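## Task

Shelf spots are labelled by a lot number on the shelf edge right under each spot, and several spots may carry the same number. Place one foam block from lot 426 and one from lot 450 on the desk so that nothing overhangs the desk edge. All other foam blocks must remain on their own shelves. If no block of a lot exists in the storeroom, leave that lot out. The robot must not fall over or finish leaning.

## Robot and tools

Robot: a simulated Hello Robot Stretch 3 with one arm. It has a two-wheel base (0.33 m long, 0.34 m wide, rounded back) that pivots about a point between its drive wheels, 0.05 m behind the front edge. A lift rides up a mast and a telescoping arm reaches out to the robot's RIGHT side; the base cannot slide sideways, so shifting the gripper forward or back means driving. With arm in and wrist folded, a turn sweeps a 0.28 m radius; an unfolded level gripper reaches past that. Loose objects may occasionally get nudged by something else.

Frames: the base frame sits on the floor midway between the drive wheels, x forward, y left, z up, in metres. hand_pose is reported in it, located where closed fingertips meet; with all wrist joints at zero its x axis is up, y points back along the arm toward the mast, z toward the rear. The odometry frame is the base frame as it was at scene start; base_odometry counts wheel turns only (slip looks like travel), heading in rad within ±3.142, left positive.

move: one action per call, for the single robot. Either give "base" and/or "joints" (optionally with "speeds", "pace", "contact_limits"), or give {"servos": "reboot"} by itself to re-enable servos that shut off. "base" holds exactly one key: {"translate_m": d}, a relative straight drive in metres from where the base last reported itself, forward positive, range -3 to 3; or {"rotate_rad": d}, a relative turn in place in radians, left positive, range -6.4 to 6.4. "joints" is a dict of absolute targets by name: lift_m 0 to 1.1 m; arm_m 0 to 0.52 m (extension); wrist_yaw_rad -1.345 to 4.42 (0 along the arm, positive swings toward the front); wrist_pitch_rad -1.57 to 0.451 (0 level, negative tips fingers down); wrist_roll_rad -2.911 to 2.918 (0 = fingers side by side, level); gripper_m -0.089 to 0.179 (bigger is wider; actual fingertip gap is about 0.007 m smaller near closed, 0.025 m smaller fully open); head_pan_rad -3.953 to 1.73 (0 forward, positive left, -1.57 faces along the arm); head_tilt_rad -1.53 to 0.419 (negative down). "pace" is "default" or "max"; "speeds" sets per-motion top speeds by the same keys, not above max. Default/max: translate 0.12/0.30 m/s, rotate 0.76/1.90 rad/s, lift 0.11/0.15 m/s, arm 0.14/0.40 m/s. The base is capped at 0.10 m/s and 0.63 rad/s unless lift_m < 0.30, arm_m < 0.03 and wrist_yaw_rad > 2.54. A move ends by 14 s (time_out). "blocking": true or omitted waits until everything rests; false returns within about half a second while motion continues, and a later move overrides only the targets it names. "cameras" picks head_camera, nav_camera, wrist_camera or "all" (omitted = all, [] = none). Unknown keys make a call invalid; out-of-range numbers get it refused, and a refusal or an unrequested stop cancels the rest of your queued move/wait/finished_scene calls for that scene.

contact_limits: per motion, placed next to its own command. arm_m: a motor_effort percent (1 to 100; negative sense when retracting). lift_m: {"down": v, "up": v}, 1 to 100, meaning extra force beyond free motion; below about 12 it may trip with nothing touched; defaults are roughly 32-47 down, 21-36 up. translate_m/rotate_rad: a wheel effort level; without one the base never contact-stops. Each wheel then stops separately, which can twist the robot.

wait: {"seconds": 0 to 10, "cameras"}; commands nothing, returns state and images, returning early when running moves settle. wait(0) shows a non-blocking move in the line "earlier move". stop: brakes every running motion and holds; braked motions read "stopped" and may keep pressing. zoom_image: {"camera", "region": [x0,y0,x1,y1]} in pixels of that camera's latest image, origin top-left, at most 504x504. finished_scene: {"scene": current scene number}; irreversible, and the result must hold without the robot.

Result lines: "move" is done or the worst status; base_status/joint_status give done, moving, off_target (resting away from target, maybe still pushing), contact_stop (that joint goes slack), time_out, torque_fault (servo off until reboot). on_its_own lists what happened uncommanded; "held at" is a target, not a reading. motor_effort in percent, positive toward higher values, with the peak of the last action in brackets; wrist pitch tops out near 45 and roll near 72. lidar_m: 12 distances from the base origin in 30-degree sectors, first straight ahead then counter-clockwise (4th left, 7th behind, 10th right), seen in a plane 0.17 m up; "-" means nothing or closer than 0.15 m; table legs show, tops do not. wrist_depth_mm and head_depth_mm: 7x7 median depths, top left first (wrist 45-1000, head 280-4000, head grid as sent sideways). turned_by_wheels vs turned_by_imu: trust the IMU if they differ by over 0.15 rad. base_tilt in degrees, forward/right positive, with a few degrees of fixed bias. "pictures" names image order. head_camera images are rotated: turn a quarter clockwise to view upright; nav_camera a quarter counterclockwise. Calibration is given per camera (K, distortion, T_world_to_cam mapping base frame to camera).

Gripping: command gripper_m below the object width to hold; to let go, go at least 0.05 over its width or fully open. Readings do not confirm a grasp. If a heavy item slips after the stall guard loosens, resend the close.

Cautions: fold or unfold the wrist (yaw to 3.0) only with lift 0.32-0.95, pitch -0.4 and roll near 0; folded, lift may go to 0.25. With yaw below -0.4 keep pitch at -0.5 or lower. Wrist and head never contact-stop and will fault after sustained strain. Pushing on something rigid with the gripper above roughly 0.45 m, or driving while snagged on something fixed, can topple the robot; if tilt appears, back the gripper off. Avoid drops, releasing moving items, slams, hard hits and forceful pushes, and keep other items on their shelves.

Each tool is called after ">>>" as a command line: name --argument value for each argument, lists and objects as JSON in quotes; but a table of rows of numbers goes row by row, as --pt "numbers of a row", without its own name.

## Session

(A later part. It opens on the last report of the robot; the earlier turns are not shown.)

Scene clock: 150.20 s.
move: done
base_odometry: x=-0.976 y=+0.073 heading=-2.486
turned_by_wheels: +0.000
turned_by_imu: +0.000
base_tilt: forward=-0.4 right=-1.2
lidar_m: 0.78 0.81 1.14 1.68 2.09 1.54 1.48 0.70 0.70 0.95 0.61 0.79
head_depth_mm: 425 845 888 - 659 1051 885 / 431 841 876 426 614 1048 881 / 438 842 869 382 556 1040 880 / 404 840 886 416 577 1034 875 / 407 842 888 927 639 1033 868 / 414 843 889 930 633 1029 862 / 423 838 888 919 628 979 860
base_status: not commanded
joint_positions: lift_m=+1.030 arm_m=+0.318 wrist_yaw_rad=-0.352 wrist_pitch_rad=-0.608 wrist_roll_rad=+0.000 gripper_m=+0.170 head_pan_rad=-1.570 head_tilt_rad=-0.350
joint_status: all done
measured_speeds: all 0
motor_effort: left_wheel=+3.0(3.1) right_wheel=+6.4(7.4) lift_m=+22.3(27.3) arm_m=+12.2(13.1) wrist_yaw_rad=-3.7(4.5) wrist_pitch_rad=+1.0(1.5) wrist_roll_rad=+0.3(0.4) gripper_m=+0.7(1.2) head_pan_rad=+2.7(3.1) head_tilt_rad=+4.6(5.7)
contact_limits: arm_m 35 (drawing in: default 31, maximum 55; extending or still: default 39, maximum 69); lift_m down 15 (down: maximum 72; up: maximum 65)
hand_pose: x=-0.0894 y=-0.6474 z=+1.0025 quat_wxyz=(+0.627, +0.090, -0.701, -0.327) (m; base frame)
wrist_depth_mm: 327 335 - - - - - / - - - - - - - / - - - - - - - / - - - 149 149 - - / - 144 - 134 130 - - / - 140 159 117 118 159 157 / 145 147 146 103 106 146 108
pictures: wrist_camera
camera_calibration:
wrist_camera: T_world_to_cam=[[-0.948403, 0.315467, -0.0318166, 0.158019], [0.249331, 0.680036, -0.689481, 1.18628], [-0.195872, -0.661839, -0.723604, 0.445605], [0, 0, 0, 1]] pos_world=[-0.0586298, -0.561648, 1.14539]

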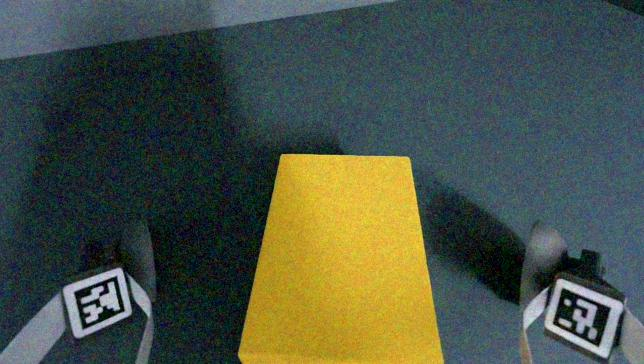

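>>> move --joints '{"lift_m":1.05}' --cameras '[]'

>>> move --joints '{"arm_m":0.304}' --cameras '["wrist_camera"]'

>>> move --joints '{"gripper_m":0.045}' --cameras '["wrist_camera"]'

>>> move --joints '{"lift_m":1.09}' --speeds '{"lift_m":0.05}' --cameras '["wrist_camera"]'

Scene clock: 165.43 s.
move: done
base_odometry: x=-0.976 y=+0.073 heading=-2.486
turned_by_wheels: +0.000
turned_by_imu: +0.000
base_tilt: forward=-0.4 right=-1.3
lidar_m: 0.78 0.81 1.14 1.69 2.10 1.54 1.48 0.70 0.70 0.95 0.61 0.80
head_depth_mm: 425 843 877 867 663 1055 886 / 432 845 871 857 618 1046 879 / 438 844 416 379 584 1044 875 / 405 843 876 411 606 1039 871 / 406 842 886 931 637 1028 869 / 414 839 887 922 633 1024 867 / 422 837 888 918 629 986 862
base_status: not commanded
joint_positions: lift_m=+1.050 arm_m=+0.318 wrist_yaw_rad=-0.352 wrist_pitch_rad=-0.609 wrist_roll_rad=+0.000 gripper_m=+0.170 head_pan_rad=-1.570 head_tilt_rad=-0.350
joint_status: all done
measured_speeds: all 0
motor_effort: left_wheel=+2.5(3.2) right_wheel=+6.2(7.5) lift_m=+27.8(33.3) arm_m=+10.6(11.1) wrist_yaw_rad=-2.5(4.4) wrist_pitch_rad=+1.4(1.4) wrist_roll_rad=-0.2(0.3) gripper_m=+0.1(1.0) head_pan_rad=+2.3(3.0) head_tilt_rad=+3.9(5.2)
contact_limits: arm_m 35 (drawing in: default 31, maximum 55; extending or still: default 39, maximum 69)
hand_pose: x=-0.0893 y=-0.6472 z=+1.0223 quat_wxyz=(+0.627, +0.091, -0.701, -0.327) (m; base frame)
wrist_depth_mm: 326 338 - - - - - / - - - - - - - / - - - - - - - / - - - 167 - - - / - 143 - 154 153 - - / - 124 - 137 - - - / 116 165 165 123 128 165 106
pictures: none
No camera images: "cameras" was empty.

Scene clock: 166.37 s.
move: done
base_odometry: x=-0.976 y=+0.073 heading=-2.486
turned_by_wheels: +0.000
turned_by_imu: +0.000
base_tilt: forward=-0.3 right=-1.2
lidar_m: 0.78 0.81 1.14 1.68 2.10 1.54 1.49 0.70 0.70 0.95 0.61 0.80
head_depth_mm: 425 843 878 870 661 1055 889 / 431 843 871 857 618 1049 880 / 438 842 391 364 584 1042 878 / 404 843 879 397 580 1033 870 / 407 843 888 929 637 1027 870 / 414 838 890 926 633 1023 865 / 422 840 887 920 629 982 865
base_status: not commanded
joint_positions: lift_m=+1.050 arm_m=+0.304 wrist_yaw_rad=-0.352 wrist_pitch_rad=-0.610 wrist_roll_rad=+0.000 gripper_m=+0.170 head_pan_rad=-1.570 head_tilt_rad=-0.350
joint_status: all done
measured_speeds: all 0
motor_effort: left_wheel=+2.5(3.1) right_wheel=+6.0(7.2) lift_m=+23.7(26.7) arm_m=-11.2(13.1) wrist_yaw_rad=-3.5(3.9) wrist_pitch_rad=+1.2(1.4) wrist_roll_rad=-0.2(0.3) gripper_m=+0.7(1.2) head_pan_rad=+2.2(2.9) head_tilt_rad=+4.4(5.5)
hand_pose: x=-0.0893 y=-0.6331 z=+1.0223 quat_wxyz=(+0.627, +0.091, -0.701, -0.327) (m; base frame)
wrist_depth_mm: 334 - - - - - - / - - - - - - - / - - - - - - - / - - - 175 - - - / - 143 - 154 153 - - / - 124 - 136 - - - / 116 165 164 128 160 165 106
pictures: wrist_camera
camera_calibration:
wrist_camera: T_world_to_cam=[[-0.948385, 0.315513, -0.0319084, 0.154337], [0.249712, 0.680977, -0.688414, 1.18971], [-0.195475, -0.66085, -0.724615, 0.471079], [0, 0, 0, 1]] pos_world=[-0.0586305, -0.54755, 1.16529]

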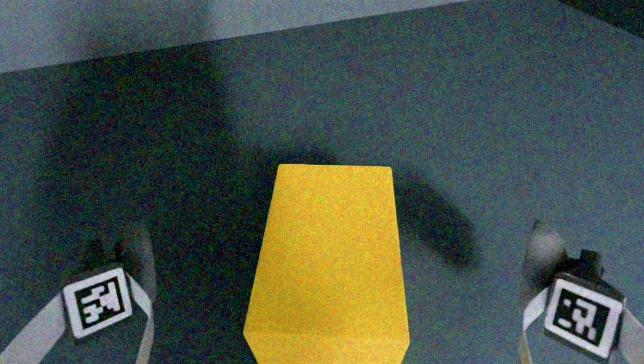

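Scene clock: 168.13 s.
move: done
base_odometry: x=-0.976 y=+0.073 heading=-2.486
turned_by_wheels: +0.000
turned_by_imu: +0.000
base_tilt: forward=-0.2 right=-1.2
lidar_m: 0.78 0.81 1.14 1.68 2.09 1.54 1.48 0.71 0.70 0.95 0.61 0.80
head_depth_mm: 425 842 880 868 664 1056 888 / 432 846 868 858 654 1043 882 / 439 841 391 363 584 1044 874 / 404 840 879 397 579 1032 873 / 407 840 892 932 638 1030 871 / 414 842 891 927 632 1025 864 / 421 838 887 917 629 983 863
base_status: not commanded
joint_positions: lift_m=+1.050 arm_m=+0.304 wrist_yaw_rad=-0.352 wrist_pitch_rad=-0.610 wrist_roll_rad=+0.000 gripper_m=+0.045 head_pan_rad=-1.570 head_tilt_rad=-0.350
joint_status: all done
measured_speeds: all 0
motor_effort: left_wheel=+2.4(3.1) right_wheel=+6.2(7.4) lift_m=+24.3(25.0) arm_m=-5.7(11.5) wrist_yaw_rad=-3.6(4.1) wrist_pitch_rad=+1.3(1.4) wrist_roll_rad=+0.0(0.4) gripper_m=-6.2(83.1) head_pan_rad=+2.3(2.8) head_tilt_rad=+4.9(5.5)
hand_pose: x=-0.0893 y=-0.6331 z=+1.0222 quat_wxyz=(+0.627, +0.091, -0.701, -0.328) (m; base frame)
wrist_depth_mm: 334 - - - - - - / - - - - - - - / - - - - - - - / - - - 175 - - - / - - 151 154 149 - - / - - 129 136 126 - - / - 99 165 129 128 159 166
pictures: wrist_camera
camera_calibration:
wrist_camera: T_world_to_cam=[[-0.94838, 0.315526, -0.0319086, 0.154342], [0.249807, 0.681262, -0.688098, 1.18944], [-0.195375, -0.66055, -0.724916, 0.471526], [0, 0, 0, 1]] pos_world=[-0.0586307, -0.54755, 1.16519]

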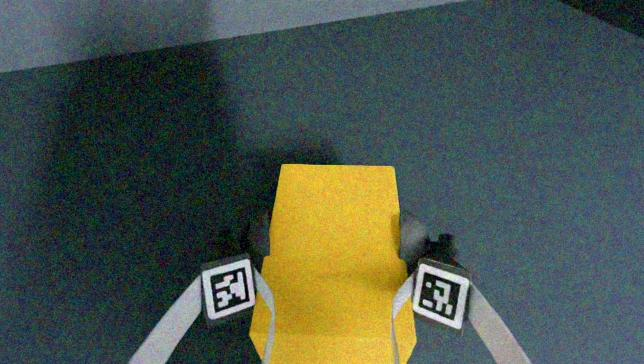

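Scene clock: 169.47 s.
move: done
base_odometry: x=-0.976 y=+0.073 heading=-2.486
turned_by_wheels: +0.000
turned_by_imu: +0.000
base_tilt: forward=-0.4 right=-1.2
lidar_m: 0.78 0.81 1.14 1.68 2.10 1.54 1.49 0.71 0.70 0.95 0.61 0.80
head_depth_mm: 426 844 310 937 661 1054 888 / 431 843 379 927 653 1049 882 / 438 808 366 424 590 1040 875 / 405 843 870 427 644 1035 872 / 406 840 888 928 640 1027 868 / 414 838 890 932 634 1024 867 / 421 838 888 919 629 981 861
base_status: not commanded
joint_positions: lift_m=+1.090 arm_m=+0.304 wrist_yaw_rad=-0.352 wrist_pitch_rad=-0.611 wrist_roll_rad=+0.000 gripper_m=+0.045 head_pan_rad=-1.570 head_tilt_rad=-0.350
joint_status: all done
measured_speeds: all 0
motor_effort: left_wheel=+2.4(3.1) right_wheel=+6.1(7.1) lift_m=+29.4(31.7) arm_m=-1.8(5.8) wrist_yaw_rad=-3.1(4.4) wrist_pitch_rad=+1.6(1.8) wrist_roll_rad=+0.0(0.3) gripper_m=-5.9(6.6) head_pan_rad=+2.0(3.0) head_tilt_rad=+4.5(5.4)
hand_pose: x=-0.0892 y=-0.6328 z=+1.0619 quat_wxyz=(+0.627, +0.092, -0.701, -0.328) (m; base frame)
wrist_depth_mm: 333 - - - - - - / - - - - - - - / - - - - - - - / - - - 175 - - - / - - 151 154 149 - - / - - 129 137 125 - - / - 99 117 128 125 104 -
pictures: wrist_camera
camera_calibration:
wrist_camera: T_world_to_cam=[[-0.948386, 0.315507, -0.0319343, 0.155635], [0.250097, 0.68223, -0.687032, 1.21616], [-0.194977, -0.659558, -0.725925, 0.502232], [0, 0, 0, 1]] pos_world=[-0.0586314, -0.547552, 1.20509]

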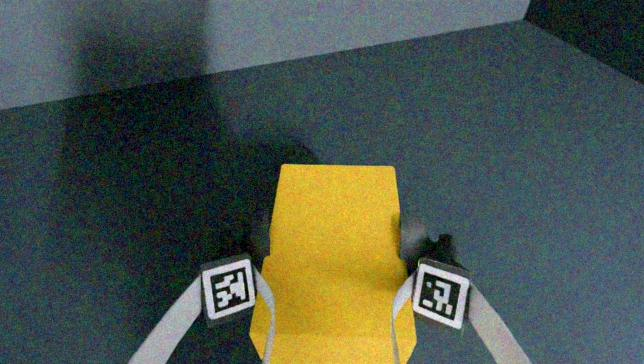

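>>> move --joints '{"arm_m":0.0,"gripper_m":0.04}' --cameras '[]'

>>> move --joints '{"wrist_yaw_rad":1.57,"lift_m":0.95,"head_pan_rad":-0.8,"head_tilt_rad":-0.4}' --cameras '["wrist_camera"]'

>>> move --base '{"rotate_rad":1.888}' --cameras '["nav_camera"]'

Scene clock: 200.17 s.
move: done
base_odometry: x=-0.976 y=+0.073 heading=-2.486
turned_by_wheels: +0.000
turned_by_imu: +0.000
base_tilt: forward=-0.4 right=-1.2
lidar_m: 0.78 0.81 1.14 1.68 2.09 1.54 1.48 0.71 0.70 0.95 0.61 0.80
head_depth_mm: 425 846 883 - - - - / 431 843 884 - - - - / 437 843 881 - - - - / 405 841 894 930 644 1030 - / 406 843 890 928 639 1031 870 / 413 841 893 926 633 1025 868 / 421 840 887 918 627 982 863
base_status: not commanded
joint_positions: lift_m=+1.090 arm_m=+0.001 wrist_yaw_rad=-0.352 wrist_pitch_rad=-0.612 wrist_roll_rad=+0.000 gripper_m=+0.040 head_pan_rad=-1.570 head_tilt_rad=-0.350
joint_status: all done
measured_speeds: all 0
motor_effort: left_wheel=+2.5(3.2) right_wheel=+6.6(7.2) lift_m=+23.3(29.8) arm_m=-12.0(14.6) wrist_yaw_rad=-3.7(4.6) wrist_pitch_rad=+1.8(1.9) wrist_roll_rad=+0.1(0.4) gripper_m=-7.6(36.0) head_pan_rad=+2.0(2.6) head_tilt_rad=+4.3(5.3)
hand_pose: x=-0.0892 y=-0.3293 z=+1.0618 quat_wxyz=(+0.627, +0.092, -0.701, -0.328) (m; base frame)
wrist_depth_mm: - - - - - - - / - - - - - - - / - - - 343 - - - / - - 336 176 852 - - / - - 151 154 150 - - / - - 129 136 126 - - / - 98 - 129 127 - -
pictures: none
No camera images: "cameras" was empty.

Scene clock: 202.27 s.
move: done
base_odometry: x=-0.976 y=+0.073 heading=-2.486
turned_by_wheels: +0.000
turned_by_imu: +0.000
base_tilt: forward=-0.4 right=-1.1
lidar_m: 0.78 0.81 1.14 1.68 2.10 1.54 1.49 0.70 0.70 0.95 0.61 0.79
head_depth_mm: 486 620 694 775 604 994 847 / 486 532 585 652 633 843 843 / 1017 1071 1138 616 661 721 780 / 942 1011 1090 1188 1278 1410 1410 / 860 914 975 1047 1128 1230 1307 / 785 829 879 936 1002 1079 1176 / 722 761 804 849 907 964 1038
base_status: not commanded
joint_positions: lift_m=+0.950 arm_m=+0.001 wrist_yaw_rad=+1.567 wrist_pitch_rad=-0.612 wrist_roll_rad=+0.000 gripper_m=+0.040 head_pan_rad=-0.795 head_tilt_rad=-0.400
joint_status: all done
measured_speeds: all 0
motor_effort: left_wheel=+2.7(3.3) right_wheel=+6.2(7.3) lift_m=+24.9(26.1) arm_m=-10.3(12.2) wrist_yaw_rad=+2.1(5.9) wrist_pitch_rad=+1.8(1.9) wrist_roll_rad=-0.2(0.3) gripper_m=-7.6(8.1) head_pan_rad=-3.0(5.2) head_tilt_rad=-3.9(7.8)
hand_pose: x=+0.1745 y=-0.1464 z=+0.9217 quat_wxyz=(+0.628, +0.627, -0.327, +0.325) (m; base frame)
wrist_depth_mm: - - - 685 - - - / - - - 767 - - - / - - - 867 - - - / - - - 176 - - - / - - 155 154 157 - - / - - 129 137 126 - - / - 99 990 129 126 122 -
pictures: wrist_camera
camera_calibration:
wrist_camera: T_world_to_cam=[[0.0272216, -0.999118, -0.031966, -0.114997], [-0.727227, 0.0021469, -0.686394, 0.792393], [0.685857, 0.0419313, -0.726527, 0.722306], [0, 0, 0, 1]] pos_world=[0.0839803, -0.146884, 1.06499]

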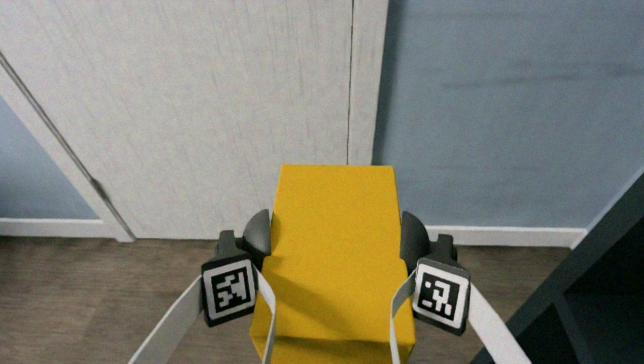

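Scene clock: 206.37 s.
move: done
base_odometry: x=-0.976 y=+0.073 heading=-0.599
turned_by_wheels: +1.888
turned_by_imu: +1.857
base_tilt: forward=-0.4 right=-1.2
lidar_m: 2.76 1.68 1.48 1.49 0.83 0.95 0.65 0.61 0.78 0.78 0.93 1.17
head_depth_mm: 915 941 973 1003 1007 1052 1107 / 1036 1072 1113 1160 1210 1261 1304 / 1189 1243 1298 1363 1415 1510 1424 / 1411 1484 1561 1567 1700 1709 1407 / 1714 1847 1953 1677 2062 1762 1401 / 2204 2412 2529 1649 1264 1413 1392 / 3033 3207 3416 1638 1245 1743 1346
base_status: done
joint_positions: lift_m=+0.950 arm_m=+0.001 wrist_yaw_rad=+1.567 wrist_pitch_rad=-0.612 wrist_roll_rad=+0.000 gripper_m=+0.040 head_pan_rad=-0.800 head_tilt_rad=-0.400
joint_status: not commanded
measured_speeds: all 0
motor_effort: left_wheel=-8.5(13.1) right_wheel=+9.7(12.1) lift_m=+29.1(30.1) arm_m=-12.3(12.9) wrist_yaw_rad=+1.3(3.7) wrist_pitch_rad=+2.0(2.0) wrist_roll_rad=+0.2(0.3) gripper_m=-7.6(8.2) head_pan_rad=-2.9(3.7) head_tilt_rad=-3.1(5.1)
hand_pose: x=+0.1745 y=-0.1464 z=+0.9217 quat_wxyz=(+0.628, +0.627, -0.327, +0.325) (m; base frame)
wrist_depth_mm: - - - - - - - / - - - - - - - / - - - - - - - / - - - 176 - - - / - - 155 154 157 - - / - - 129 137 125 - - / - 99 982 129 126 991 -
pictures: nav_camera (sideways)
camera_calibration:
nav_camera: T_world_to_cam=[[0.266584, -0.249988, 0.930827, -1.16999], [-0.706314, -0.707794, 0.0121957, 0.0386141], [0.655785, -0.660707, -0.365257, 0.424637], [0, 0, 0, 1]] pos_world=[0.0607044, 0.0154077, 1.24369]

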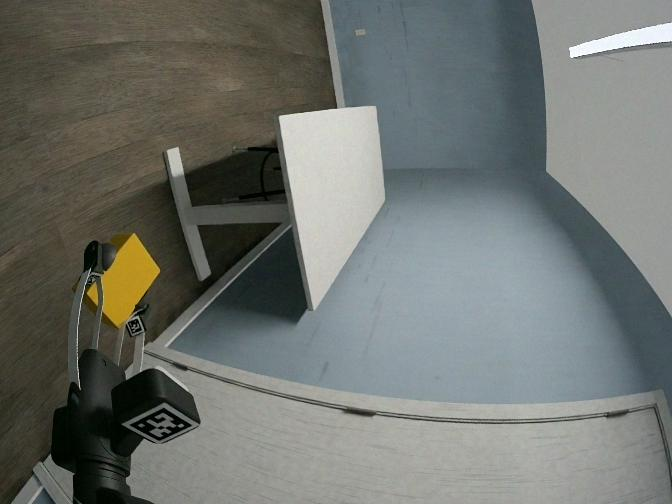

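>>> move --base '{"translate_m":1.2}' --cameras '[]'

>>> move --base '{"translate_m":0.23}' --cameras '[]'

>>> move --base '{"rotate_rad":-0.29}' --joints '{"head_pan_rad":-1.57,"head_tilt_rad":-0.6}' --cameras '["nav_camera","head_camera"]'

Scene clock: 236.40 s.
move: done
base_odometry: x=+0.015 y=-0.603 heading=-0.599
turned_by_wheels: +0.000
turned_by_imu: +0.000
base_tilt: forward=-0.2 right=-1.2
lidar_m: 2.64 1.27 1.13 1.13 1.34 1.64 1.79 1.29 0.67 0.67 0.73 2.51
head_depth_mm: 1325 1371 1411 1442 1118 815 643 / 1497 1546 1618 1607 1110 808 641 / 1735 1810 1890 1725 1093 805 972 / 2048 2144 2274 2194 1086 868 1405 / 2372 2530 2685 2748 1147 1756 1397 / 2310 2422 2604 2711 2257 1751 1393 / 2201 2306 2451 2602 2355 1742 1384
base_status: done
joint_positions: lift_m=+0.950 arm_m=+0.001 wrist_yaw_rad=+1.567 wrist_pitch_rad=-0.612 wrist_roll_rad=+0.000 gripper_m=+0.040 head_pan_rad=-0.800 head_tilt_rad=-0.400
joint_status: not commanded
measured_speeds: all 0
motor_effort: left_wheel=+3.4(7.0) right_wheel=+7.5(13.7) lift_m=+25.0(28.8) arm_m=-10.0(12.2) wrist_yaw_rad=+2.5(3.4) wrist_pitch_rad=+1.8(2.0) wrist_roll_rad=+0.0(0.3) gripper_m=-7.3(8.3) head_pan_rad=-3.2(3.8) head_tilt_rad=-3.3(4.3)
hand_pose: x=+0.1745 y=-0.1464 z=+0.9217 quat_wxyz=(+0.628, +0.627, -0.327, +0.325) (m; base frame)
wrist_depth_mm: - - - - - - - / - - - - - - - / - - - - - - - / - - - 176 - - - / - - 155 154 157 - - / - - 128 137 126 - - / - 100 969 129 126 993 -
pictures: none
No camera images: "cameras" was empty.

Scene clock: 239.83 s.
move: done
base_odometry: x=+0.205 y=-0.733 heading=-0.599
turned_by_wheels: +0.000
turned_by_imu: +0.000
base_tilt: forward=-0.4 right=-1.2
lidar_m: 2.42 1.20 1.06 1.06 1.26 1.85 2.01 1.39 0.76 0.65 0.94 2.42
head_depth_mm: 1401 1451 1498 1517 1119 812 644 / 1595 1649 1715 1720 1108 807 1296 / 1829 1914 1994 2026 1092 869 1414 / 2183 2286 2391 2478 1140 1715 1402 / 2202 2325 2525 2697 2172 1755 1399 / 2116 2228 2380 2551 2361 1761 1390 / 2004 2117 2245 2389 2354 1743 1385
base_status: done
joint_positions: lift_m=+0.950 arm_m=+0.001 wrist_yaw_rad=+1.567 wrist_pitch_rad=-0.612 wrist_roll_rad=+0.000 gripper_m=+0.040 head_pan_rad=-0.800 head_tilt_rad=-0.400
joint_status: not commanded
measured_speeds: all 0
motor_effort: left_wheel=+1.9(8.7) right_wheel=+9.2(13.6) lift_m=+23.9(25.6) arm_m=-9.3(10.3) wrist_yaw_rad=+2.6(3.2) wrist_pitch_rad=+1.9(1.9) wrist_roll_rad=-0.1(0.3) gripper_m=-8.0(8.2) head_pan_rad=-2.7(3.8) head_tilt_rad=-2.1(3.2)
hand_pose: x=+0.1745 y=-0.1464 z=+0.9217 quat_wxyz=(+0.628, +0.627, -0.327, +0.325) (m; base frame)
wrist_depth_mm: - - - - - - - / - - - - - - - / - - - - - - - / - - - 176 - - - / - - 155 154 157 - - / - - 129 137 125 - - / - 100 969 129 126 995 -
pictures: none
No camera images: "cameras" was empty.

Scene clock: 241.67 s.
move: done
base_odometry: x=+0.205 y=-0.733 heading=-0.888
turned_by_wheels: -0.290
turned_by_imu: -0.285
base_tilt: forward=-0.3 right=-1.1
lidar_m: 2.42 1.48 1.09 1.06 1.10 1.53 1.85 1.68 0.76 0.76 0.65 1.27
head_depth_mm: 1001 1103 1225 1351 903 - - / 1005 1100 1223 1114 865 - - / 1002 1104 1222 1102 848 - - / 1006 1105 1229 1092 821 653 - / 1002 1108 1228 1079 813 652 1275 / 1002 1102 1224 1074 807 649 1267 / 1005 1104 1225 1063 798 662 -
base_status: done
joint_positions: lift_m=+0.950 arm_m=+0.001 wrist_yaw_rad=+1.567 wrist_pitch_rad=-0.612 wrist_roll_rad=+0.000 gripper_m=+0.040 head_pan_rad=-1.578 head_tilt_rad=-0.605
joint_status: all done
measured_speeds: translate_m=+0.000 rotate_rad=+0.000 lift_m=+0.000 arm_m=+0.000 wrist_yaw_rad=+0.000 wrist_pitch_rad=+0.000 wrist_roll_rad=+0.000 head_pan_rad=+0.024 head_tilt_rad=+0.000
motor_effort: left_wheel=+8.1(12.3) right_wheel=-8.5(12.8) lift_m=+24.0(25.0) arm_m=-9.9(10.2) wrist_yaw_rad=+2.0(3.8) wrist_pitch_rad=+1.9(1.9) wrist_roll_rad=+0.1(0.3) gripper_m=-7.7(8.1) head_pan_rad=+3.4(6.1) head_tilt_rad=-0.4(7.8)
hand_pose: x=+0.1745 y=-0.1464 z=+0.9217 quat_wxyz=(+0.628, +0.627, -0.327, +0.325) (m; base frame)
wrist_depth_mm: - - - - - - - / - - - - - - - / - - - - - - - / - - - 176 - - - / - - 155 154 157 - - / - - 128 137 125 - - / - 100 987 129 126 973 -
pictures: head_camera (sideways), nav_camera (sideways)
camera_calibration:
head_camera: T_world_to_cam=[[-0.0425005, 0.524297, -0.850474, 1.12222], [0.9973, -0.0287654, -0.0675709, 0.0815039], [-0.0598915, -0.85105, -0.521658, 0.63486], [0, 0, 0, 1]] pos_world=[0.00443382, -0.0457334, 1.29111]
nav_camera: T_world_to_cam=[[0.0130461, -0.546565, 0.837315, -1.04648], [-0.999907, -0.0105005, 0.00872516, 0.0449453], [0.00402333, -0.837351, -0.546651, 0.664574], [0, 0, 0, 1]] pos_world=[0.0559197, -0.0150149, 1.23913]

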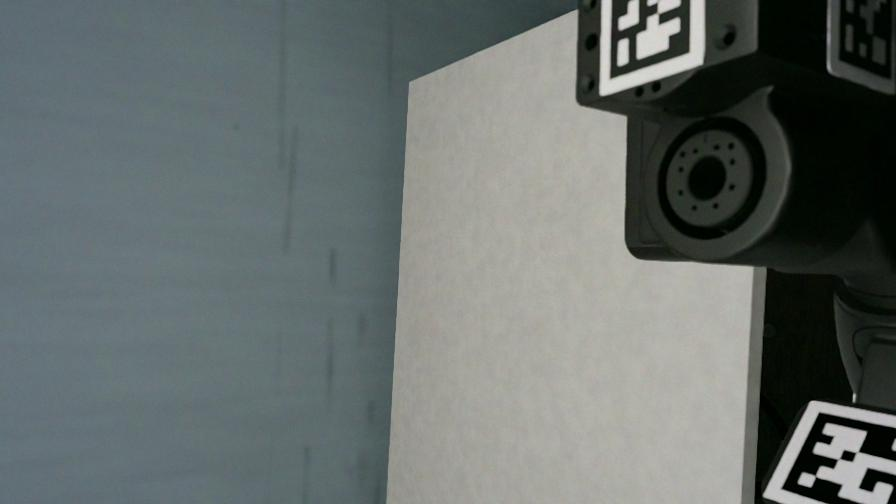

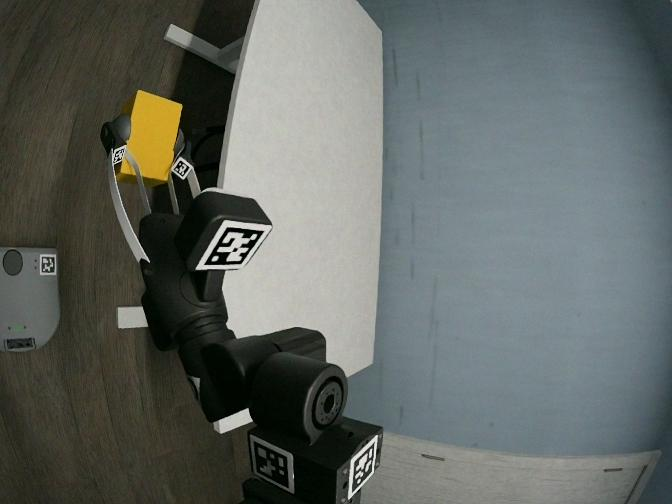

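>>> move --joints '{"wrist_yaw_rad":0.0}' --cameras '[]'

>>> move --joints '{"arm_m":0.26}' --cameras '[]'

>>> move --joints '{"lift_m":0.80}' --cameras '["wrist_camera"]'

>>> move --joints '{"lift_m":0.745}' --speeds '{"lift_m":0.03}' --contact_limits '{"lift_m":{"down":13}}' --cameras '["head_camera","wrist_camera"]'

Scene clock: 259.57 s.
move: done
base_odometry: x=+0.205 y=-0.733 heading=-0.888
turned_by_wheels: +0.000
turned_by_imu: +0.000
base_tilt: forward=-0.3 right=-1.2
lidar_m: 2.42 1.48 1.09 1.06 1.11 1.53 1.85 1.68 0.77 0.77 0.65 1.27
head_depth_mm: 998 1100 1221 1347 907 - - / 1002 1103 1216 1122 865 - - / 1002 1102 1220 1105 858 - - / 1004 1102 1222 1100 853 - - / 1004 1098 1227 1093 818 636 1222 / 1014 1105 1236 1079 812 650 1215 / 1008 1109 1233 1068 804 664 1162
base_status: not commanded
joint_positions: lift_m=+0.950 arm_m=+0.001 wrist_yaw_rad=+0.003 wrist_pitch_rad=-0.612 wrist_roll_rad=+0.000 gripper_m=+0.040 head_pan_rad=-1.570 head_tilt_rad=-0.600
joint_status: all done
measured_speeds: all 0
motor_effort: left_wheel=+8.3(8.9) right_wheel=-9.6(10.8) lift_m=+23.7(24.6) arm_m=-11.6(11.6) wrist_yaw_rad=-2.7(6.1) wrist_pitch_rad=+1.9(1.9) wrist_roll_rad=-0.1(0.3) gripper_m=-7.9(8.3) head_pan_rad=+3.2(4.1) head_tilt_rad=+3.8(4.3)
hand_pose: x=-0.0210 y=-0.3414 z=+0.9217 quat_wxyz=(+0.675, +0.214, -0.673, -0.212) (m; base frame)
wrist_depth_mm: - - - - - - - / - - - - - - - / - - - - - - - / - - - 175 - - - / - - 151 154 149 - - / - - 129 136 126 - - / - 99 129 128 127 966 990
pictures: none
No camera images: "cameras" was empty.

Scene clock: 262.70 s.
move: done
base_odometry: x=+0.205 y=-0.733 heading=-0.888
turned_by_wheels: +0.000
turned_by_imu: +0.000
base_tilt: forward=-0.3 right=-1.2
lidar_m: 2.41 1.47 1.09 1.06 1.10 1.53 1.86 1.68 0.76 0.77 0.65 1.27
head_depth_mm: 1003 1097 1183 283 809 654 1211 / 1003 1101 387 371 835 666 1210 / 1005 1101 372 374 827 661 1200 / 1003 1098 1180 391 792 657 1228 / 1002 1104 1221 1085 816 653 1219 / 1009 1108 1228 1077 813 648 1218 / 1007 1104 1228 1070 806 663 1158
base_status: not commanded
joint_positions: lift_m=+0.950 arm_m=+0.260 wrist_yaw_rad=+0.003 wrist_pitch_rad=-0.613 wrist_roll_rad=+0.000 gripper_m=+0.040 head_pan_rad=-1.570 head_tilt_rad=-0.600
joint_status: all done
measured_speeds: all 0
motor_effort: left_wheel=+8.2(8.9) right_wheel=-9.0(10.2) lift_m=+24.8(25.9) arm_m=+12.6(14.6) wrist_yaw_rad=-3.4(4.7) wrist_pitch_rad=+1.9(2.0) wrist_roll_rad=-0.1(0.3) gripper_m=-7.7(8.3) head_pan_rad=+3.5(4.0) head_tilt_rad=+3.2(4.2)
hand_pose: x=-0.0210 y=-0.6008 z=+0.9217 quat_wxyz=(+0.675, +0.214, -0.673, -0.213) (m; base frame)
wrist_depth_mm: - - - - - - - / - - - - - - - / - - - - - - - / - - - 175 - - - / - - 151 154 149 - - / - - 129 137 126 - - / - 98 - 129 125 - -
pictures: none
No camera images: "cameras" was empty.

Scene clock: 264.90 s.
move: done
base_odometry: x=+0.205 y=-0.733 heading=-0.888
turned_by_wheels: +0.000
turned_by_imu: +0.000
base_tilt: forward=-0.3 right=-1.2
lidar_m: 2.42 1.47 1.09 1.06 1.10 1.53 1.86 1.68 0.77 0.76 0.65 1.27
head_depth_mm: 998 1096 1216 1348 844 326 288 / 997 1094 1225 1121 399 340 1184 / 1002 1101 1215 1112 443 644 1207 / 1005 1103 1224 1097 468 623 1219 / 1007 1105 1223 1087 815 655 1218 / 1005 1103 1232 1074 810 650 1212 / 1006 1111 1228 1069 806 663 1156
base_status: not commanded
joint_positions: lift_m=+0.800 arm_m=+0.260 wrist_yaw_rad=+0.003 wrist_pitch_rad=-0.613 wrist_roll_rad=+0.000 gripper_m=+0.040 head_pan_rad=-1.570 head_tilt_rad=-0.600
joint_status: all done
measured_speeds: all 0
motor_effort: left_wheel=+8.2(8.5) right_wheel=-9.1(10.5) lift_m=+23.4(26.6) arm_m=+11.0(12.9) wrist_yaw_rad=-3.0(4.8) wrist_pitch_rad=+1.8(2.0) wrist_roll_rad=-0.1(0.4) gripper_m=-7.6(8.3) head_pan_rad=+3.2(3.8) head_tilt_rad=+2.3(3.5)
hand_pose: x=-0.0210 y=-0.6008 z=+0.7717 quat_wxyz=(+0.675, +0.214, -0.673, -0.213) (m; base frame)
wrist_depth_mm: - - - - - - - / - - - - - - - / - - - - - - - / - - - 176 - - - / - - 151 153 150 - - / - - 129 137 125 - - / - 98 - 129 125 - -
pictures: wrist_camera
camera_calibration:
wrist_camera: T_world_to_cam=[[-0.998915, -0.0338578, -0.0319688, -0.0099896], [-0.00269186, 0.727371, -0.686239, 0.999006], [0.0464877, -0.685409, -0.726673, 0.316174], [0, 0, 0, 1]] pos_world=[-0.0219878, -0.510278, 0.914993]

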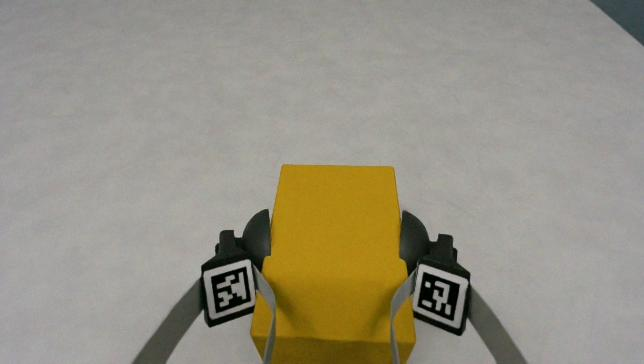

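Scene clock: 267.17 s.
move: done
base_odometry: x=+0.205 y=-0.733 heading=-0.889
turned_by_wheels: +0.000
turned_by_imu: +0.001
base_tilt: forward=-0.7 right=-1.8
lidar_m: 2.42 1.47 1.09 1.06 1.10 1.53 1.85 1.68 0.77 0.77 0.65 1.27
head_depth_mm: 1015 1107 1222 1350 852 675 337 / 1015 1109 1230 1144 818 396 335 / 1014 1110 1231 1132 477 480 1214 / 1018 1116 1236 1122 588 621 1240 / 1018 1115 1239 1115 828 661 1233 / 1023 1114 1234 1102 823 659 1227 / 1021 1118 1236 1095 819 674 1171
base_status: not commanded
joint_positions: lift_m=+0.745 arm_m=+0.260 wrist_yaw_rad=+0.005 wrist_pitch_rad=-0.506 wrist_roll_rad=+0.000 gripper_m=+0.040 head_pan_rad=-1.570 head_tilt_rad=-0.600
joint_status: all done
measured_speeds: all 0
on_its_own: wrist_pitch_rad is at rest, and its effort (-17.8) is outside its rest range (-8 to +12)
motor_effort: left_wheel=+4.2(8.4) right_wheel=-6.2(10.1) lift_m=+8.3(25.2) arm_m=+8.4(11.4) wrist_yaw_rad=-5.1(5.8) wrist_pitch_rad=-17.8(18.1) wrist_roll_rad=-0.1(0.3) gripper_m=-7.9(8.0) head_pan_rad=+2.9(3.6) head_tilt_rad=+2.0(3.3)
contact_limits: lift_m down 13 (down: maximum 72; up: maximum 65)
hand_pose: x=-0.0204 y=-0.6175 z=+0.7385 quat_wxyz=(+0.685, +0.179, -0.684, -0.175) (m; base frame)
wrist_depth_mm: - - - - - - - / - - - - - - - / - - - - - - - / - - - 172 - - - / - - 152 151 146 - - / - - 128 130 126 - - / - 96 119 116 118 105 -
pictures: head_camera (sideways), wrist_camera
camera_calibration:
head_camera: T_world_to_cam=[[-0.0467541, 0.519846, -0.85298, 1.12552], [0.997504, -0.0209349, -0.0674346, 0.0812905], [-0.0529127, -0.854003, -0.51757, 0.629444], [0, 0, 0, 1]] pos_world=[0.00484077, -0.0458495, 1.29131]
wrist_camera: T_world_to_cam=[[-0.998811, -0.0395864, -0.0284535, -0.017149], [-0.00411488, 0.65002, -0.759906, 0.995], [0.0485773, -0.758885, -0.64941, 0.178179], [0, 0, 0, 1]] pos_world=[-0.0216898, -0.512231, 0.871329]

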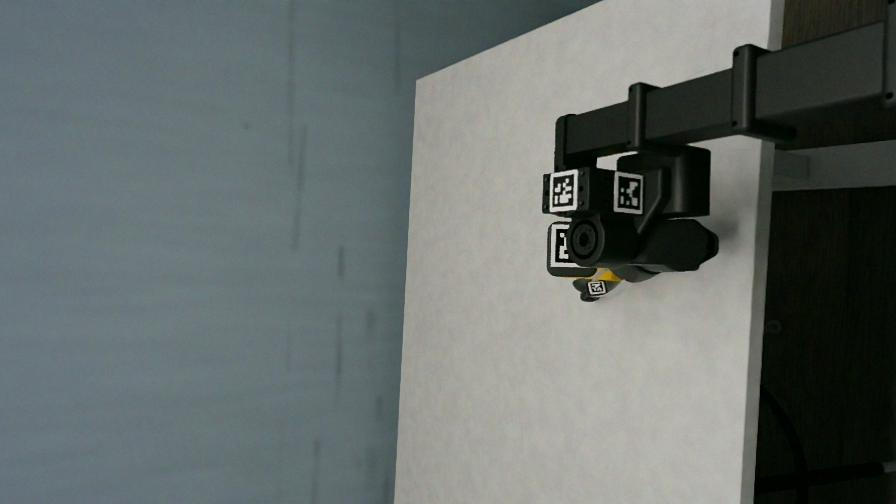

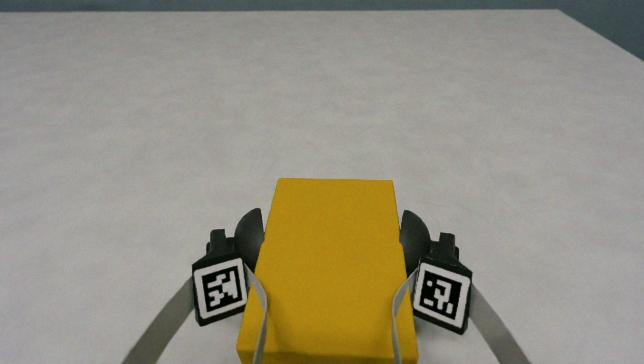

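>>> move --joints '{"lift_m":0.763}' --speeds '{"lift_m":0.04}' --cameras '[]'

>>> move --joints '{"gripper_m":0.17}' --cameras '["wrist_camera"]'

>>> move --joints '{"lift_m":0.9}' --cameras '["wrist_camera"]'

>>> move --joints '{"arm_m":0.0,"wrist_pitch_rad":-0.4,"head_pan_rad":-1.57,"head_tilt_rad":-0.5}' --cameras '["nav_camera"]'

Scene clock: 298.93 s.
move: done
base_odometry: x=+0.205 y=-0.733 heading=-0.889
turned_by_wheels: +0.000
turned_by_imu: +0.000
base_tilt: forward=-0.1 right=-1.2
lidar_m: 2.42 1.48 1.09 1.06 1.10 1.54 1.85 1.68 0.77 0.76 0.65 1.27
head_depth_mm: 1001 1101 1215 1344 843 672 310 / 1003 1098 1221 1126 490 376 326 / 1005 1096 1221 1113 471 608 1206 / 1005 1105 1234 1104 554 609 1230 / 1003 1102 1232 1088 820 655 1220 / 1008 1111 1224 1084 813 651 1214 / 1008 1107 1234 1066 809 665 1155
base_status: not commanded
joint_positions: lift_m=+0.763 arm_m=+0.260 wrist_yaw_rad=-0.001 wrist_pitch_rad=-0.555 wrist_roll_rad=+0.000 gripper_m=+0.040 head_pan_rad=-1.570 head_tilt_rad=-0.600
joint_status: all done
measured_speeds: all 0
on_its_own: wrist_pitch_rad is at rest, and its effort (-8.8) is outside its rest range (-8 to +12)
motor_effort: left_wheel=+3.0(4.4) right_wheel=-5.9(6.8) lift_m=+18.2(19.4) arm_m=-2.4(2.5) wrist_yaw_rad=+0.6(5.3) wrist_pitch_rad=-8.8(17.7) wrist_roll_rad=+0.1(0.3) gripper_m=-7.2(8.1) head_pan_rad=+2.5(3.1) head_tilt_rad=+1.9(2.3)
hand_pose: x=-0.0217 y=-0.6101 z=+0.7463 quat_wxyz=(+0.680, +0.194, -0.680, -0.194) (m; base frame)
wrist_depth_mm: - - - - - - - / - - - - - - - / - - - - - - - / - - - 169 - - - / - - 154 149 148 - - / - - 129 131 127 - - / - 94 - 117 119 108 -
pictures: none
No camera images: "cameras" was empty.

Scene clock: 300.77 s.
move: done
base_odometry: x=+0.205 y=-0.733 heading=-0.889
turned_by_wheels: +0.000
turned_by_imu: +0.000
base_tilt: forward=-0.2 right=-1.1
lidar_m: 2.42 1.48 1.09 1.06 1.10 1.54 1.85 1.68 0.76 0.76 0.65 1.27
head_depth_mm: 999 1101 1215 1347 843 671 310 / 997 1098 1213 1120 490 376 326 / 998 1102 1228 1108 471 609 1203 / 1006 1104 1218 1102 552 607 1227 / 1009 1110 1222 1090 818 653 1222 / 1006 1108 1238 1077 814 650 1213 / 1011 1108 1231 1070 804 662 1156
base_status: not commanded
joint_positions: lift_m=+0.763 arm_m=+0.260 wrist_yaw_rad=-0.001 wrist_pitch_rad=-0.609 wrist_roll_rad=+0.000 gripper_m=+0.170 head_pan_rad=-1.570 head_tilt_rad=-0.600
joint_status: all done
measured_speeds: all 0
motor_effort: left_wheel=+3.1(3.5) right_wheel=-5.1(6.0) lift_m=+25.6(28.3) arm_m=-4.0(4.5) wrist_yaw_rad=+1.0(1.6) wrist_pitch_rad=+1.3(8.8) wrist_roll_rad=+0.0(0.3) gripper_m=+0.5(84.2) head_pan_rad=+2.5(3.3) head_tilt_rad=+1.4(2.6)
hand_pose: x=-0.0217 y=-0.6014 z=+0.7354 quat_wxyz=(+0.675, +0.212, -0.674, -0.213) (m; base frame)
wrist_depth_mm: - - - - - - - / - - - - - - - / - - - - - - - / - - - 153 152 - - / - 143 - 137 133 - - / - 124 - 119 119 - - / - - - 126 117 - 106
pictures: wrist_camera
camera_calibration:
wrist_camera: T_world_to_cam=[[-0.999035, -0.0302254, -0.031855, -0.00981248], [0.000031297, 0.724929, -0.688824, 0.974974], [0.0439126, -0.68816, -0.724229, 0.285847], [0, 0, 0, 1]] pos_world=[-0.0223858, -0.510374, 0.878291]

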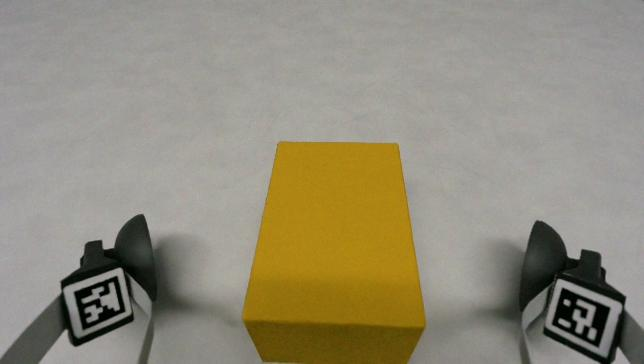

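Scene clock: 302.83 s.
move: done
base_odometry: x=+0.205 y=-0.733 heading=-0.889
turned_by_wheels: +0.000
turned_by_imu: +0.000
base_tilt: forward=-0.3 right=-1.2
lidar_m: 2.42 1.48 1.09 1.06 1.10 1.53 1.85 1.68 0.77 0.77 0.65 1.27
head_depth_mm: 1004 1099 1219 1298 - - 1219 / 1001 1101 1224 393 753 666 1213 / 1007 1099 1201 392 750 660 1204 / 1004 1107 1226 419 708 657 1228 / 1004 1108 1226 1092 787 654 1224 / 1005 1105 1228 1073 810 650 1220 / 1007 1110 1235 1068 809 665 1154
base_status: not commanded
joint_positions: lift_m=+0.900 arm_m=+0.260 wrist_yaw_rad=-0.001 wrist_pitch_rad=-0.610 wrist_roll_rad=+0.000 gripper_m=+0.170 head_pan_rad=-1.570 head_tilt_rad=-0.600
joint_status: all done
measured_speeds: all 0
motor_effort: left_wheel=+3.0(3.7) right_wheel=-5.8(6.0) lift_m=+27.2(31.7) arm_m=-6.4(7.5) wrist_yaw_rad=+1.0(1.9) wrist_pitch_rad=+1.4(1.5) wrist_roll_rad=-0.2(0.3) gripper_m=+0.3(1.2) head_pan_rad=+2.4(3.2) head_tilt_rad=+0.8(2.2)
hand_pose: x=-0.0217 y=-0.6012 z=+0.8722 quat_wxyz=(+0.675, +0.212, -0.674, -0.213) (m; base frame)
wrist_depth_mm: - - - - - - - / - - - - - - - / - - - - - - - / - - - - - - - / - 143 - - - - - / - 124 - - - - - / - - - - - - 106
pictures: wrist_camera
camera_calibration:
wrist_camera: T_world_to_cam=[[-0.999035, -0.0301914, -0.0318862, -0.00540256], [0.0000339027, 0.725611, -0.688105, 1.06889], [0.0439118, -0.687443, -0.72491, 0.386052], [0, 0, 0, 1]] pos_world=[-0.0223858, -0.510376, 1.01519]

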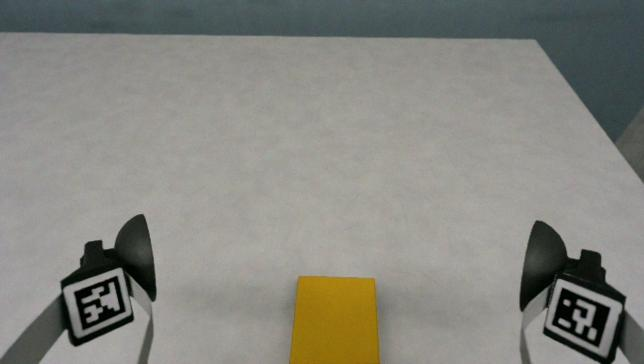

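Scene clock: 305.97 s.
move: done
base_odometry: x=+0.205 y=-0.733 heading=-0.889
turned_by_wheels: +0.000
turned_by_imu: +0.000
base_tilt: forward=-0.3 right=-1.1
lidar_m: 2.42 1.48 1.09 1.06 1.11 1.54 1.85 1.68 0.76 0.76 0.65 1.27
head_depth_mm: 1004 1087 1186 1296 1045 730 - / 1005 1086 1184 1266 946 729 606 / 1009 1088 1184 1261 940 746 604 / 1014 1095 1188 1260 932 709 - / 1014 1091 1189 1257 927 715 599 / 1010 1093 1190 1255 921 709 611 / 1013 1097 1193 1261 914 706 624
base_status: not commanded
joint_positions: lift_m=+0.900 arm_m=+0.001 wrist_yaw_rad=-0.001 wrist_pitch_rad=-0.421 wrist_roll_rad=+0.000 gripper_m=+0.170 head_pan_rad=-1.570 head_tilt_rad=-0.500
joint_status: all done
measured_speeds: all 0
motor_effort: left_wheel=+2.8(3.7) right_wheel=-5.3(6.2) lift_m=+25.8(27.8) arm_m=-12.5(14.4) wrist_yaw_rad=+1.8(1.8) wrist_pitch_rad=+3.4(6.4) wrist_roll_rad=+0.2(0.3) gripper_m=+0.6(1.1) head_pan_rad=+2.4(3.2) head_tilt_rad=+3.4(6.6)
hand_pose: x=-0.0217 y=-0.3696 z=+0.9120 quat_wxyz=(+0.692, +0.148, -0.691, -0.148) (m; base frame)
wrist_depth_mm: - - - - - - - / - - - - - - - / - - - - - - - / - - - - - - - / - 143 - 411 - - - / - 124 - - - - 138 / - - - - - - 106
pictures: nav_camera (sideways)
camera_calibration:
nav_camera: T_world_to_cam=[[0.0173993, -0.455701, 0.889963, -1.11517], [-0.999789, -0.017629, 0.0105197, 0.0426192], [0.0108953, -0.889958, -0.455912, 0.546477], [0, 0, 0, 1]] pos_world=[0.0560594, -0.0210912, 1.24116]

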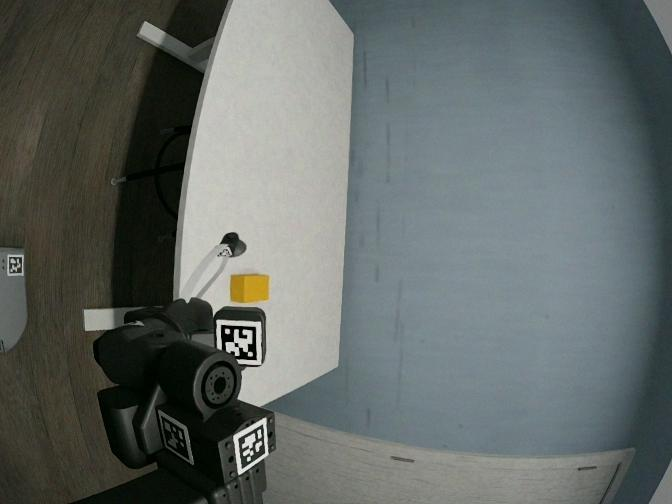

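>>> move --joints '{"wrist_yaw_rad":3.0,"gripper_m":0.05}' --cameras '[]'

>>> move --joints '{"lift_m":0.28,"head_pan_rad":0.4,"head_tilt_rad":-0.3}' --base '{"translate_m":1.1}' --pace "max" --cameras '["nav_camera"]'

Scene clock: 317.07 s.
move: done
base_odometry: x=+0.205 y=-0.733 heading=-0.889
turned_by_wheels: +0.000
turned_by_imu: +0.000
base_tilt: forward=-0.4 right=-1.2
lidar_m: 2.42 1.47 1.09 1.06 1.10 1.54 1.85 1.68 0.77 0.76 0.65 1.27
head_depth_mm: 1006 1088 1180 1294 1044 733 - / 1005 1080 1184 1262 949 728 641 / 1004 1090 1188 1268 941 721 605 / 1007 1097 1190 1266 932 697 603 / 1011 1089 1188 1250 924 713 616 / 1012 1095 1187 1258 917 711 613 / 1014 1093 1201 1258 914 706 625
base_status: not commanded
joint_positions: lift_m=+0.900 arm_m=+0.001 wrist_yaw_rad=+2.997 wrist_pitch_rad=-0.421 wrist_roll_rad=+0.000 gripper_m=+0.050 head_pan_rad=-1.570 head_tilt_rad=-0.500
joint_status: all done
measured_speeds: all 0
motor_effort: left_wheel=+3.1(3.5) right_wheel=-5.2(6.1) lift_m=+29.2(30.2) arm_m=-11.0(11.9) wrist_yaw_rad=+2.1(5.5) wrist_pitch_rad=+3.4(3.5) wrist_roll_rad=+0.0(0.3) gripper_m=+0.1(81.9) head_pan_rad=+1.4(2.7) head_tilt_rad=+2.0(3.7)
hand_pose: x=+0.0110 y=+0.0761 z=+0.9120 quat_wxyz=(+0.198, +0.700, +0.098, +0.679) (m; base frame)
wrist_depth_mm: - 137 - - - - - / - 148 - - - - - / - 161 - - - - - / - 187 - - - - - / - - 199 - - - - / - - 127 - 125 - - / - - 284 - - - -
pictures: none
No camera images: "cameras" was empty.

Scene clock: 324.77 s.
move: done
base_odometry: x=+0.899 y=-1.586 heading=-0.889
turned_by_wheels: +0.000
turned_by_imu: +0.000
base_tilt: forward=-0.3 right=-1.3
lidar_m: 1.33 1.39 1.07 1.04 1.08 1.50 2.94 0.96 0.93 0.79 1.29 1.38
head_depth_mm: 1101 1147 1185 1243 1291 1350 1410 / 1144 1195 1244 1300 1357 1418 1458 / 1197 1241 1298 1365 1429 1497 1513 / 1255 1301 1362 1426 1507 1584 1540 / 1309 1368 1428 1494 1583 1680 1522 / 1363 1428 1490 1580 1673 1765 1529 / 1435 1504 1596 1692 1777 1853 1516
base_status: done
joint_positions: lift_m=+0.280 arm_m=+0.001 wrist_yaw_rad=+2.998 wrist_pitch_rad=-0.420 wrist_roll_rad=+0.000 gripper_m=+0.050 head_pan_rad=+0.400 head_tilt_rad=-0.300
joint_status: all done
measured_speeds: all 0
motor_effort: left_wheel=+3.5(16.0) right_wheel=-0.8(12.2) lift_m=+26.2(29.9) arm_m=-8.3(11.0) wrist_yaw_rad=+1.7(3.0) wrist_pitch_rad=+3.1(3.4) wrist_roll_rad=+0.0(0.3) gripper_m=+0.2(1.1) head_pan_rad=-3.1(5.2) head_tilt_rad=-2.1(7.8)
hand_pose: x=+0.0109 y=+0.0763 z=+0.2923 quat_wxyz=(+0.197, +0.700, +0.097, +0.680) (m; base frame)
wrist_depth_mm: - 137 - - - - - / - 148 - - - - - / 933 162 845 888 876 875 860 / 728 187 653 713 701 683 688 / 597 577 200 582 583 582 573 / 509 509 127 307 125 494 492 / 280 99 263 267 422 427 427
pictures: nav_camera (sideways)
camera_calibration:
nav_camera: T_world_to_cam=[[0.242686, 0.121097, 0.962517, -1.21118], [0.402448, -0.91534, 0.0136898, 0.029887], [0.882689, 0.384041, -0.270875, 0.300418], [0, 0, 0, 1]] pos_world=[0.016732, 0.0586542, 1.24675]

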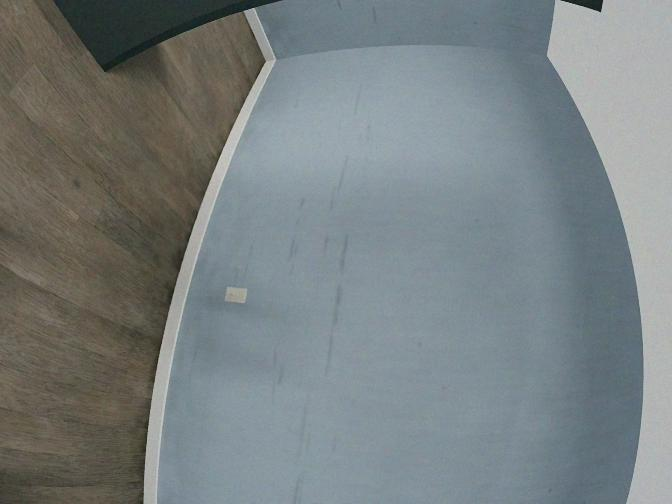

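>>> move --base '{"translate_m":0.83}' --pace "max" --cameras '[]'

>>> move --base '{"rotate_rad":1.598}' --pace "max" --cameras '["nav_camera"]'

Scene clock: 343.90 s.
move: done
base_odometry: x=+1.422 y=-2.231 heading=-0.889
turned_by_wheels: +0.000
turned_by_imu: +0.001
base_tilt: forward=-0.4 right=-1.1
lidar_m: 0.51 0.53 0.74 2.16 1.30 1.48 3.72 1.18 1.30 1.26 0.71 0.53
head_depth_mm: 398 414 430 448 469 490 513 / 414 431 449 469 489 514 541 / 431 450 470 492 515 542 571 / 450 471 493 517 543 572 604 / 472 493 518 545 576 606 644 / 495 518 545 576 609 646 687 / 519 546 576 610 648 689 735
base_status: done
joint_positions: lift_m=+0.280 arm_m=+0.001 wrist_yaw_rad=+2.998 wrist_pitch_rad=-0.420 wrist_roll_rad=+0.000 gripper_m=+0.050 head_pan_rad=+0.400 head_tilt_rad=-0.300
joint_status: not commanded
measured_speeds: all 0
motor_effort: left_wheel=+2.6(12.5) right_wheel=+4.7(15.0) lift_m=+27.1(30.1) arm_m=-6.2(7.9) wrist_yaw_rad=+1.2(2.7) wrist_pitch_rad=+3.2(3.3) wrist_roll_rad=+0.0(0.3) gripper_m=+0.0(0.9) head_pan_rad=-2.1(3.2) head_tilt_rad=+1.2(1.3)
hand_pose: x=+0.0109 y=+0.0763 z=+0.2923 quat_wxyz=(+0.197, +0.700, +0.097, +0.680) (m; base frame)
wrist_depth_mm: - 137 - - - - - / - 148 - - - - - / 923 162 854 887 882 829 - / 734 188 659 705 694 697 - / 596 572 199 579 583 574 574 / 510 507 127 309 126 494 492 / 279 99 262 268 420 431 431
pictures: none
No camera images: "cameras" was empty.

Scene clock: 346.03 s.
move: done
base_odometry: x=+1.422 y=-2.231 heading=+0.709
turned_by_wheels: +1.598
turned_by_imu: +1.566
base_tilt: forward=-0.4 right=-1.2
lidar_m: 2.20 1.14 1.49 3.74 1.18 1.30 1.27 0.71 0.53 0.51 0.53 0.75
head_depth_mm: 2082 2148 2272 2327 2443 2044 1563 / 2156 2242 2343 2432 2532 2027 1562 / 2198 2327 2422 2561 2598 2013 1542 / 1066 1135 1207 1287 1386 1495 1481 / 999 1036 1088 1149 1209 1273 1364 / 1048 1095 1156 1219 1280 1367 1422 / 1100 1155 1219 1293 1374 1443 1493
base_status: done
joint_positions: lift_m=+0.280 arm_m=+0.001 wrist_yaw_rad=+2.998 wrist_pitch_rad=-0.420 wrist_roll_rad=+0.000 gripper_m=+0.050 head_pan_rad=+0.400 head_tilt_rad=-0.300
joint_status: not commanded
measured_speeds: all 0
motor_effort: left_wheel=-6.2(15.0) right_wheel=+6.6(14.8) lift_m=+24.7(28.2) arm_m=-12.3(12.8) wrist_yaw_rad=+2.1(2.8) wrist_pitch_rad=+3.1(3.4) wrist_roll_rad=+0.1(0.3) gripper_m=-0.1(1.0) head_pan_rad=-2.2(2.7) head_tilt_rad=+2.1(2.4)
hand_pose: x=+0.0109 y=+0.0763 z=+0.2923 quat_wxyz=(+0.197, +0.700, +0.097, +0.680) (m; base frame)
wrist_depth_mm: - 137 - - - - - / - 148 - - - - - / 887 162 853 906 876 862 871 / 729 188 655 711 698 692 681 / 593 576 199 587 575 578 572 / 509 507 127 308 125 494 494 / 279 99 262 268 420 429 429
pictures: nav_camera (sideways)
camera_calibration:
nav_camera: T_world_to_cam=[[0.242686, 0.121097, 0.962517, -1.21118], [0.402448, -0.91534, 0.0136898, 0.029887], [0.882689, 0.384041, -0.270875, 0.300418], [0, 0, 0, 1]] pos_world=[0.016732, 0.0586542, 1.24675]

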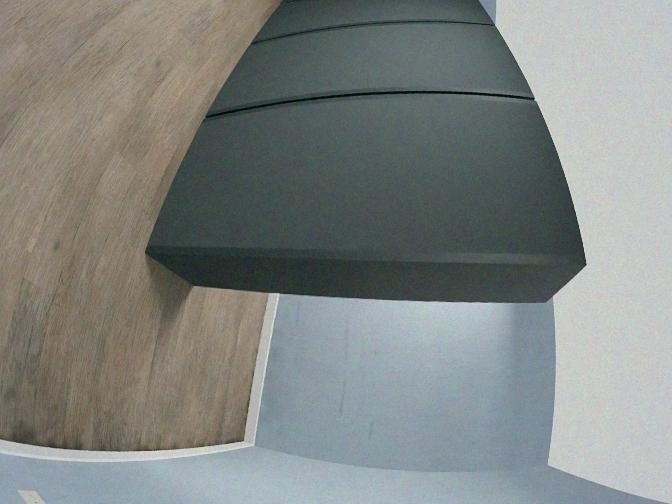

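>>> move --base '{"translate_m":1.79}' --pace "max" --cameras '[]'

>>> move --base '{"rotate_rad":-1.598}' --joints '{"head_pan_rad":-2.2,"head_tilt_rad":-0.5}' --pace "max" --cameras '["nav_camera"]'

Scene clock: 363.37 s.
move: done
base_odometry: x=+2.780 y=-1.065 heading=+0.709
turned_by_wheels: +0.000
turned_by_imu: +0.001
base_tilt: forward=-0.1 right=-1.2
lidar_m: 0.71 0.74 1.03 1.37 0.58 0.67 1.99 0.77 0.58 0.56 0.59 0.73
head_depth_mm: 573 593 616 643 671 701 734 / 595 617 644 672 702 737 773 / 619 646 674 704 737 775 820 / 648 675 708 742 781 821 868 / 678 709 744 784 825 872 926 / 713 745 784 828 873 929 989 / 750 788 831 880 934 990 1061
base_status: done
joint_positions: lift_m=+0.280 arm_m=+0.001 wrist_yaw_rad=+2.998 wrist_pitch_rad=-0.420 wrist_roll_rad=+0.000 gripper_m=+0.050 head_pan_rad=+0.400 head_tilt_rad=-0.300
joint_status: not commanded
measured_speeds: all 0
motor_effort: left_wheel=+0.4(13.3) right_wheel=+8.4(13.8) lift_m=+28.8(30.0) arm_m=-5.1(10.3) wrist_yaw_rad=+1.4(3.1) wrist_pitch_rad=+3.2(3.3) wrist_roll_rad=-0.1(0.3) gripper_m=+0.7(0.9) head_pan_rad=-0.9(2.4) head_tilt_rad=+5.0(5.8)
hand_pose: x=+0.0109 y=+0.0763 z=+0.2923 quat_wxyz=(+0.197, +0.700, +0.097, +0.680) (m; base frame)
wrist_depth_mm: - 137 - - - - - / - 147 - - - - - / - 161 850 890 890 876 828 / - 178 654 701 700 702 685 / 583 554 199 590 577 577 577 / 506 507 127 307 125 492 490 / 280 99 263 267 420 429 428
pictures: none
No camera images: "cameras" was empty.

Scene clock: 365.83 s.
move: done
base_odometry: x=+2.780 y=-1.065 heading=-0.889
turned_by_wheels: -1.598
turned_by_imu: -1.567
base_tilt: forward=-0.3 right=-1.3
lidar_m: 0.56 0.58 0.73 0.71 0.74 1.03 1.36 0.55 0.67 2.02 0.78 0.58
head_depth_mm: 458 479 505 541 604 934 1189 / 507 535 566 601 640 688 782 / 569 603 644 690 743 805 876 / 647 693 747 809 882 974 1083 / 2868 3074 2898 2751 1971 1535 1269 / 2714 2930 3057 2890 2050 1588 1296 / 2571 2749 2788 2715 2015 1581 1284
base_status: done
joint_positions: lift_m=+0.280 arm_m=+0.001 wrist_yaw_rad=+2.998 wrist_pitch_rad=-0.420 wrist_roll_rad=+0.000 gripper_m=+0.050 head_pan_rad=-2.208 head_tilt_rad=-0.500
joint_status: all done
measured_speeds: translate_m=+0.000 rotate_rad=+0.000 lift_m=+0.000 arm_m=+0.000 wrist_yaw_rad=+0.000 wrist_pitch_rad=+0.000 wrist_roll_rad=+0.000 head_pan_rad=+0.024 head_tilt_rad=+0.000
motor_effort: left_wheel=+4.3(15.3) right_wheel=-8.1(15.1) lift_m=+27.2(28.7) arm_m=-12.2(12.9) wrist_yaw_rad=+1.4(2.8) wrist_pitch_rad=+3.3(3.3) wrist_roll_rad=+0.0(0.3) gripper_m=+0.3(0.8) head_pan_rad=+3.6(5.6) head_tilt_rad=-4.2(8.2)
hand_pose: x=+0.0109 y=+0.0763 z=+0.2923 quat_wxyz=(+0.197, +0.700, +0.097, +0.680) (m; base frame)
wrist_depth_mm: - 137 - - - - - / - 147 - - - - - / - 162 173 - 806 787 - / 729 187 659 714 703 696 665 / 601 573 200 583 578 579 574 / 509 509 127 307 126 495 491 / 279 99 262 267 421 428 429
pictures: nav_camera (sideways)
camera_calibration:
nav_camera: T_world_to_cam=[[-0.257779, -0.37667, 0.889758, -1.1132], [-0.813427, 0.581572, 0.010538, 0.0414601], [-0.521428, -0.721037, -0.456311, 0.550305], [0, 0, 0, 1]] pos_world=[0.0337082, -0.0466327, 1.24116]

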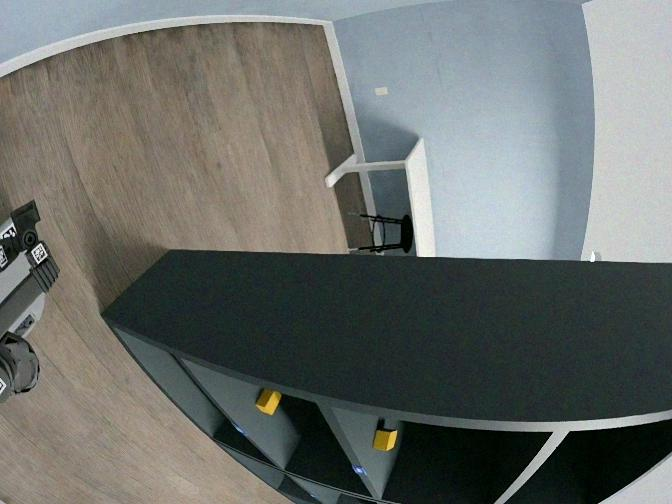

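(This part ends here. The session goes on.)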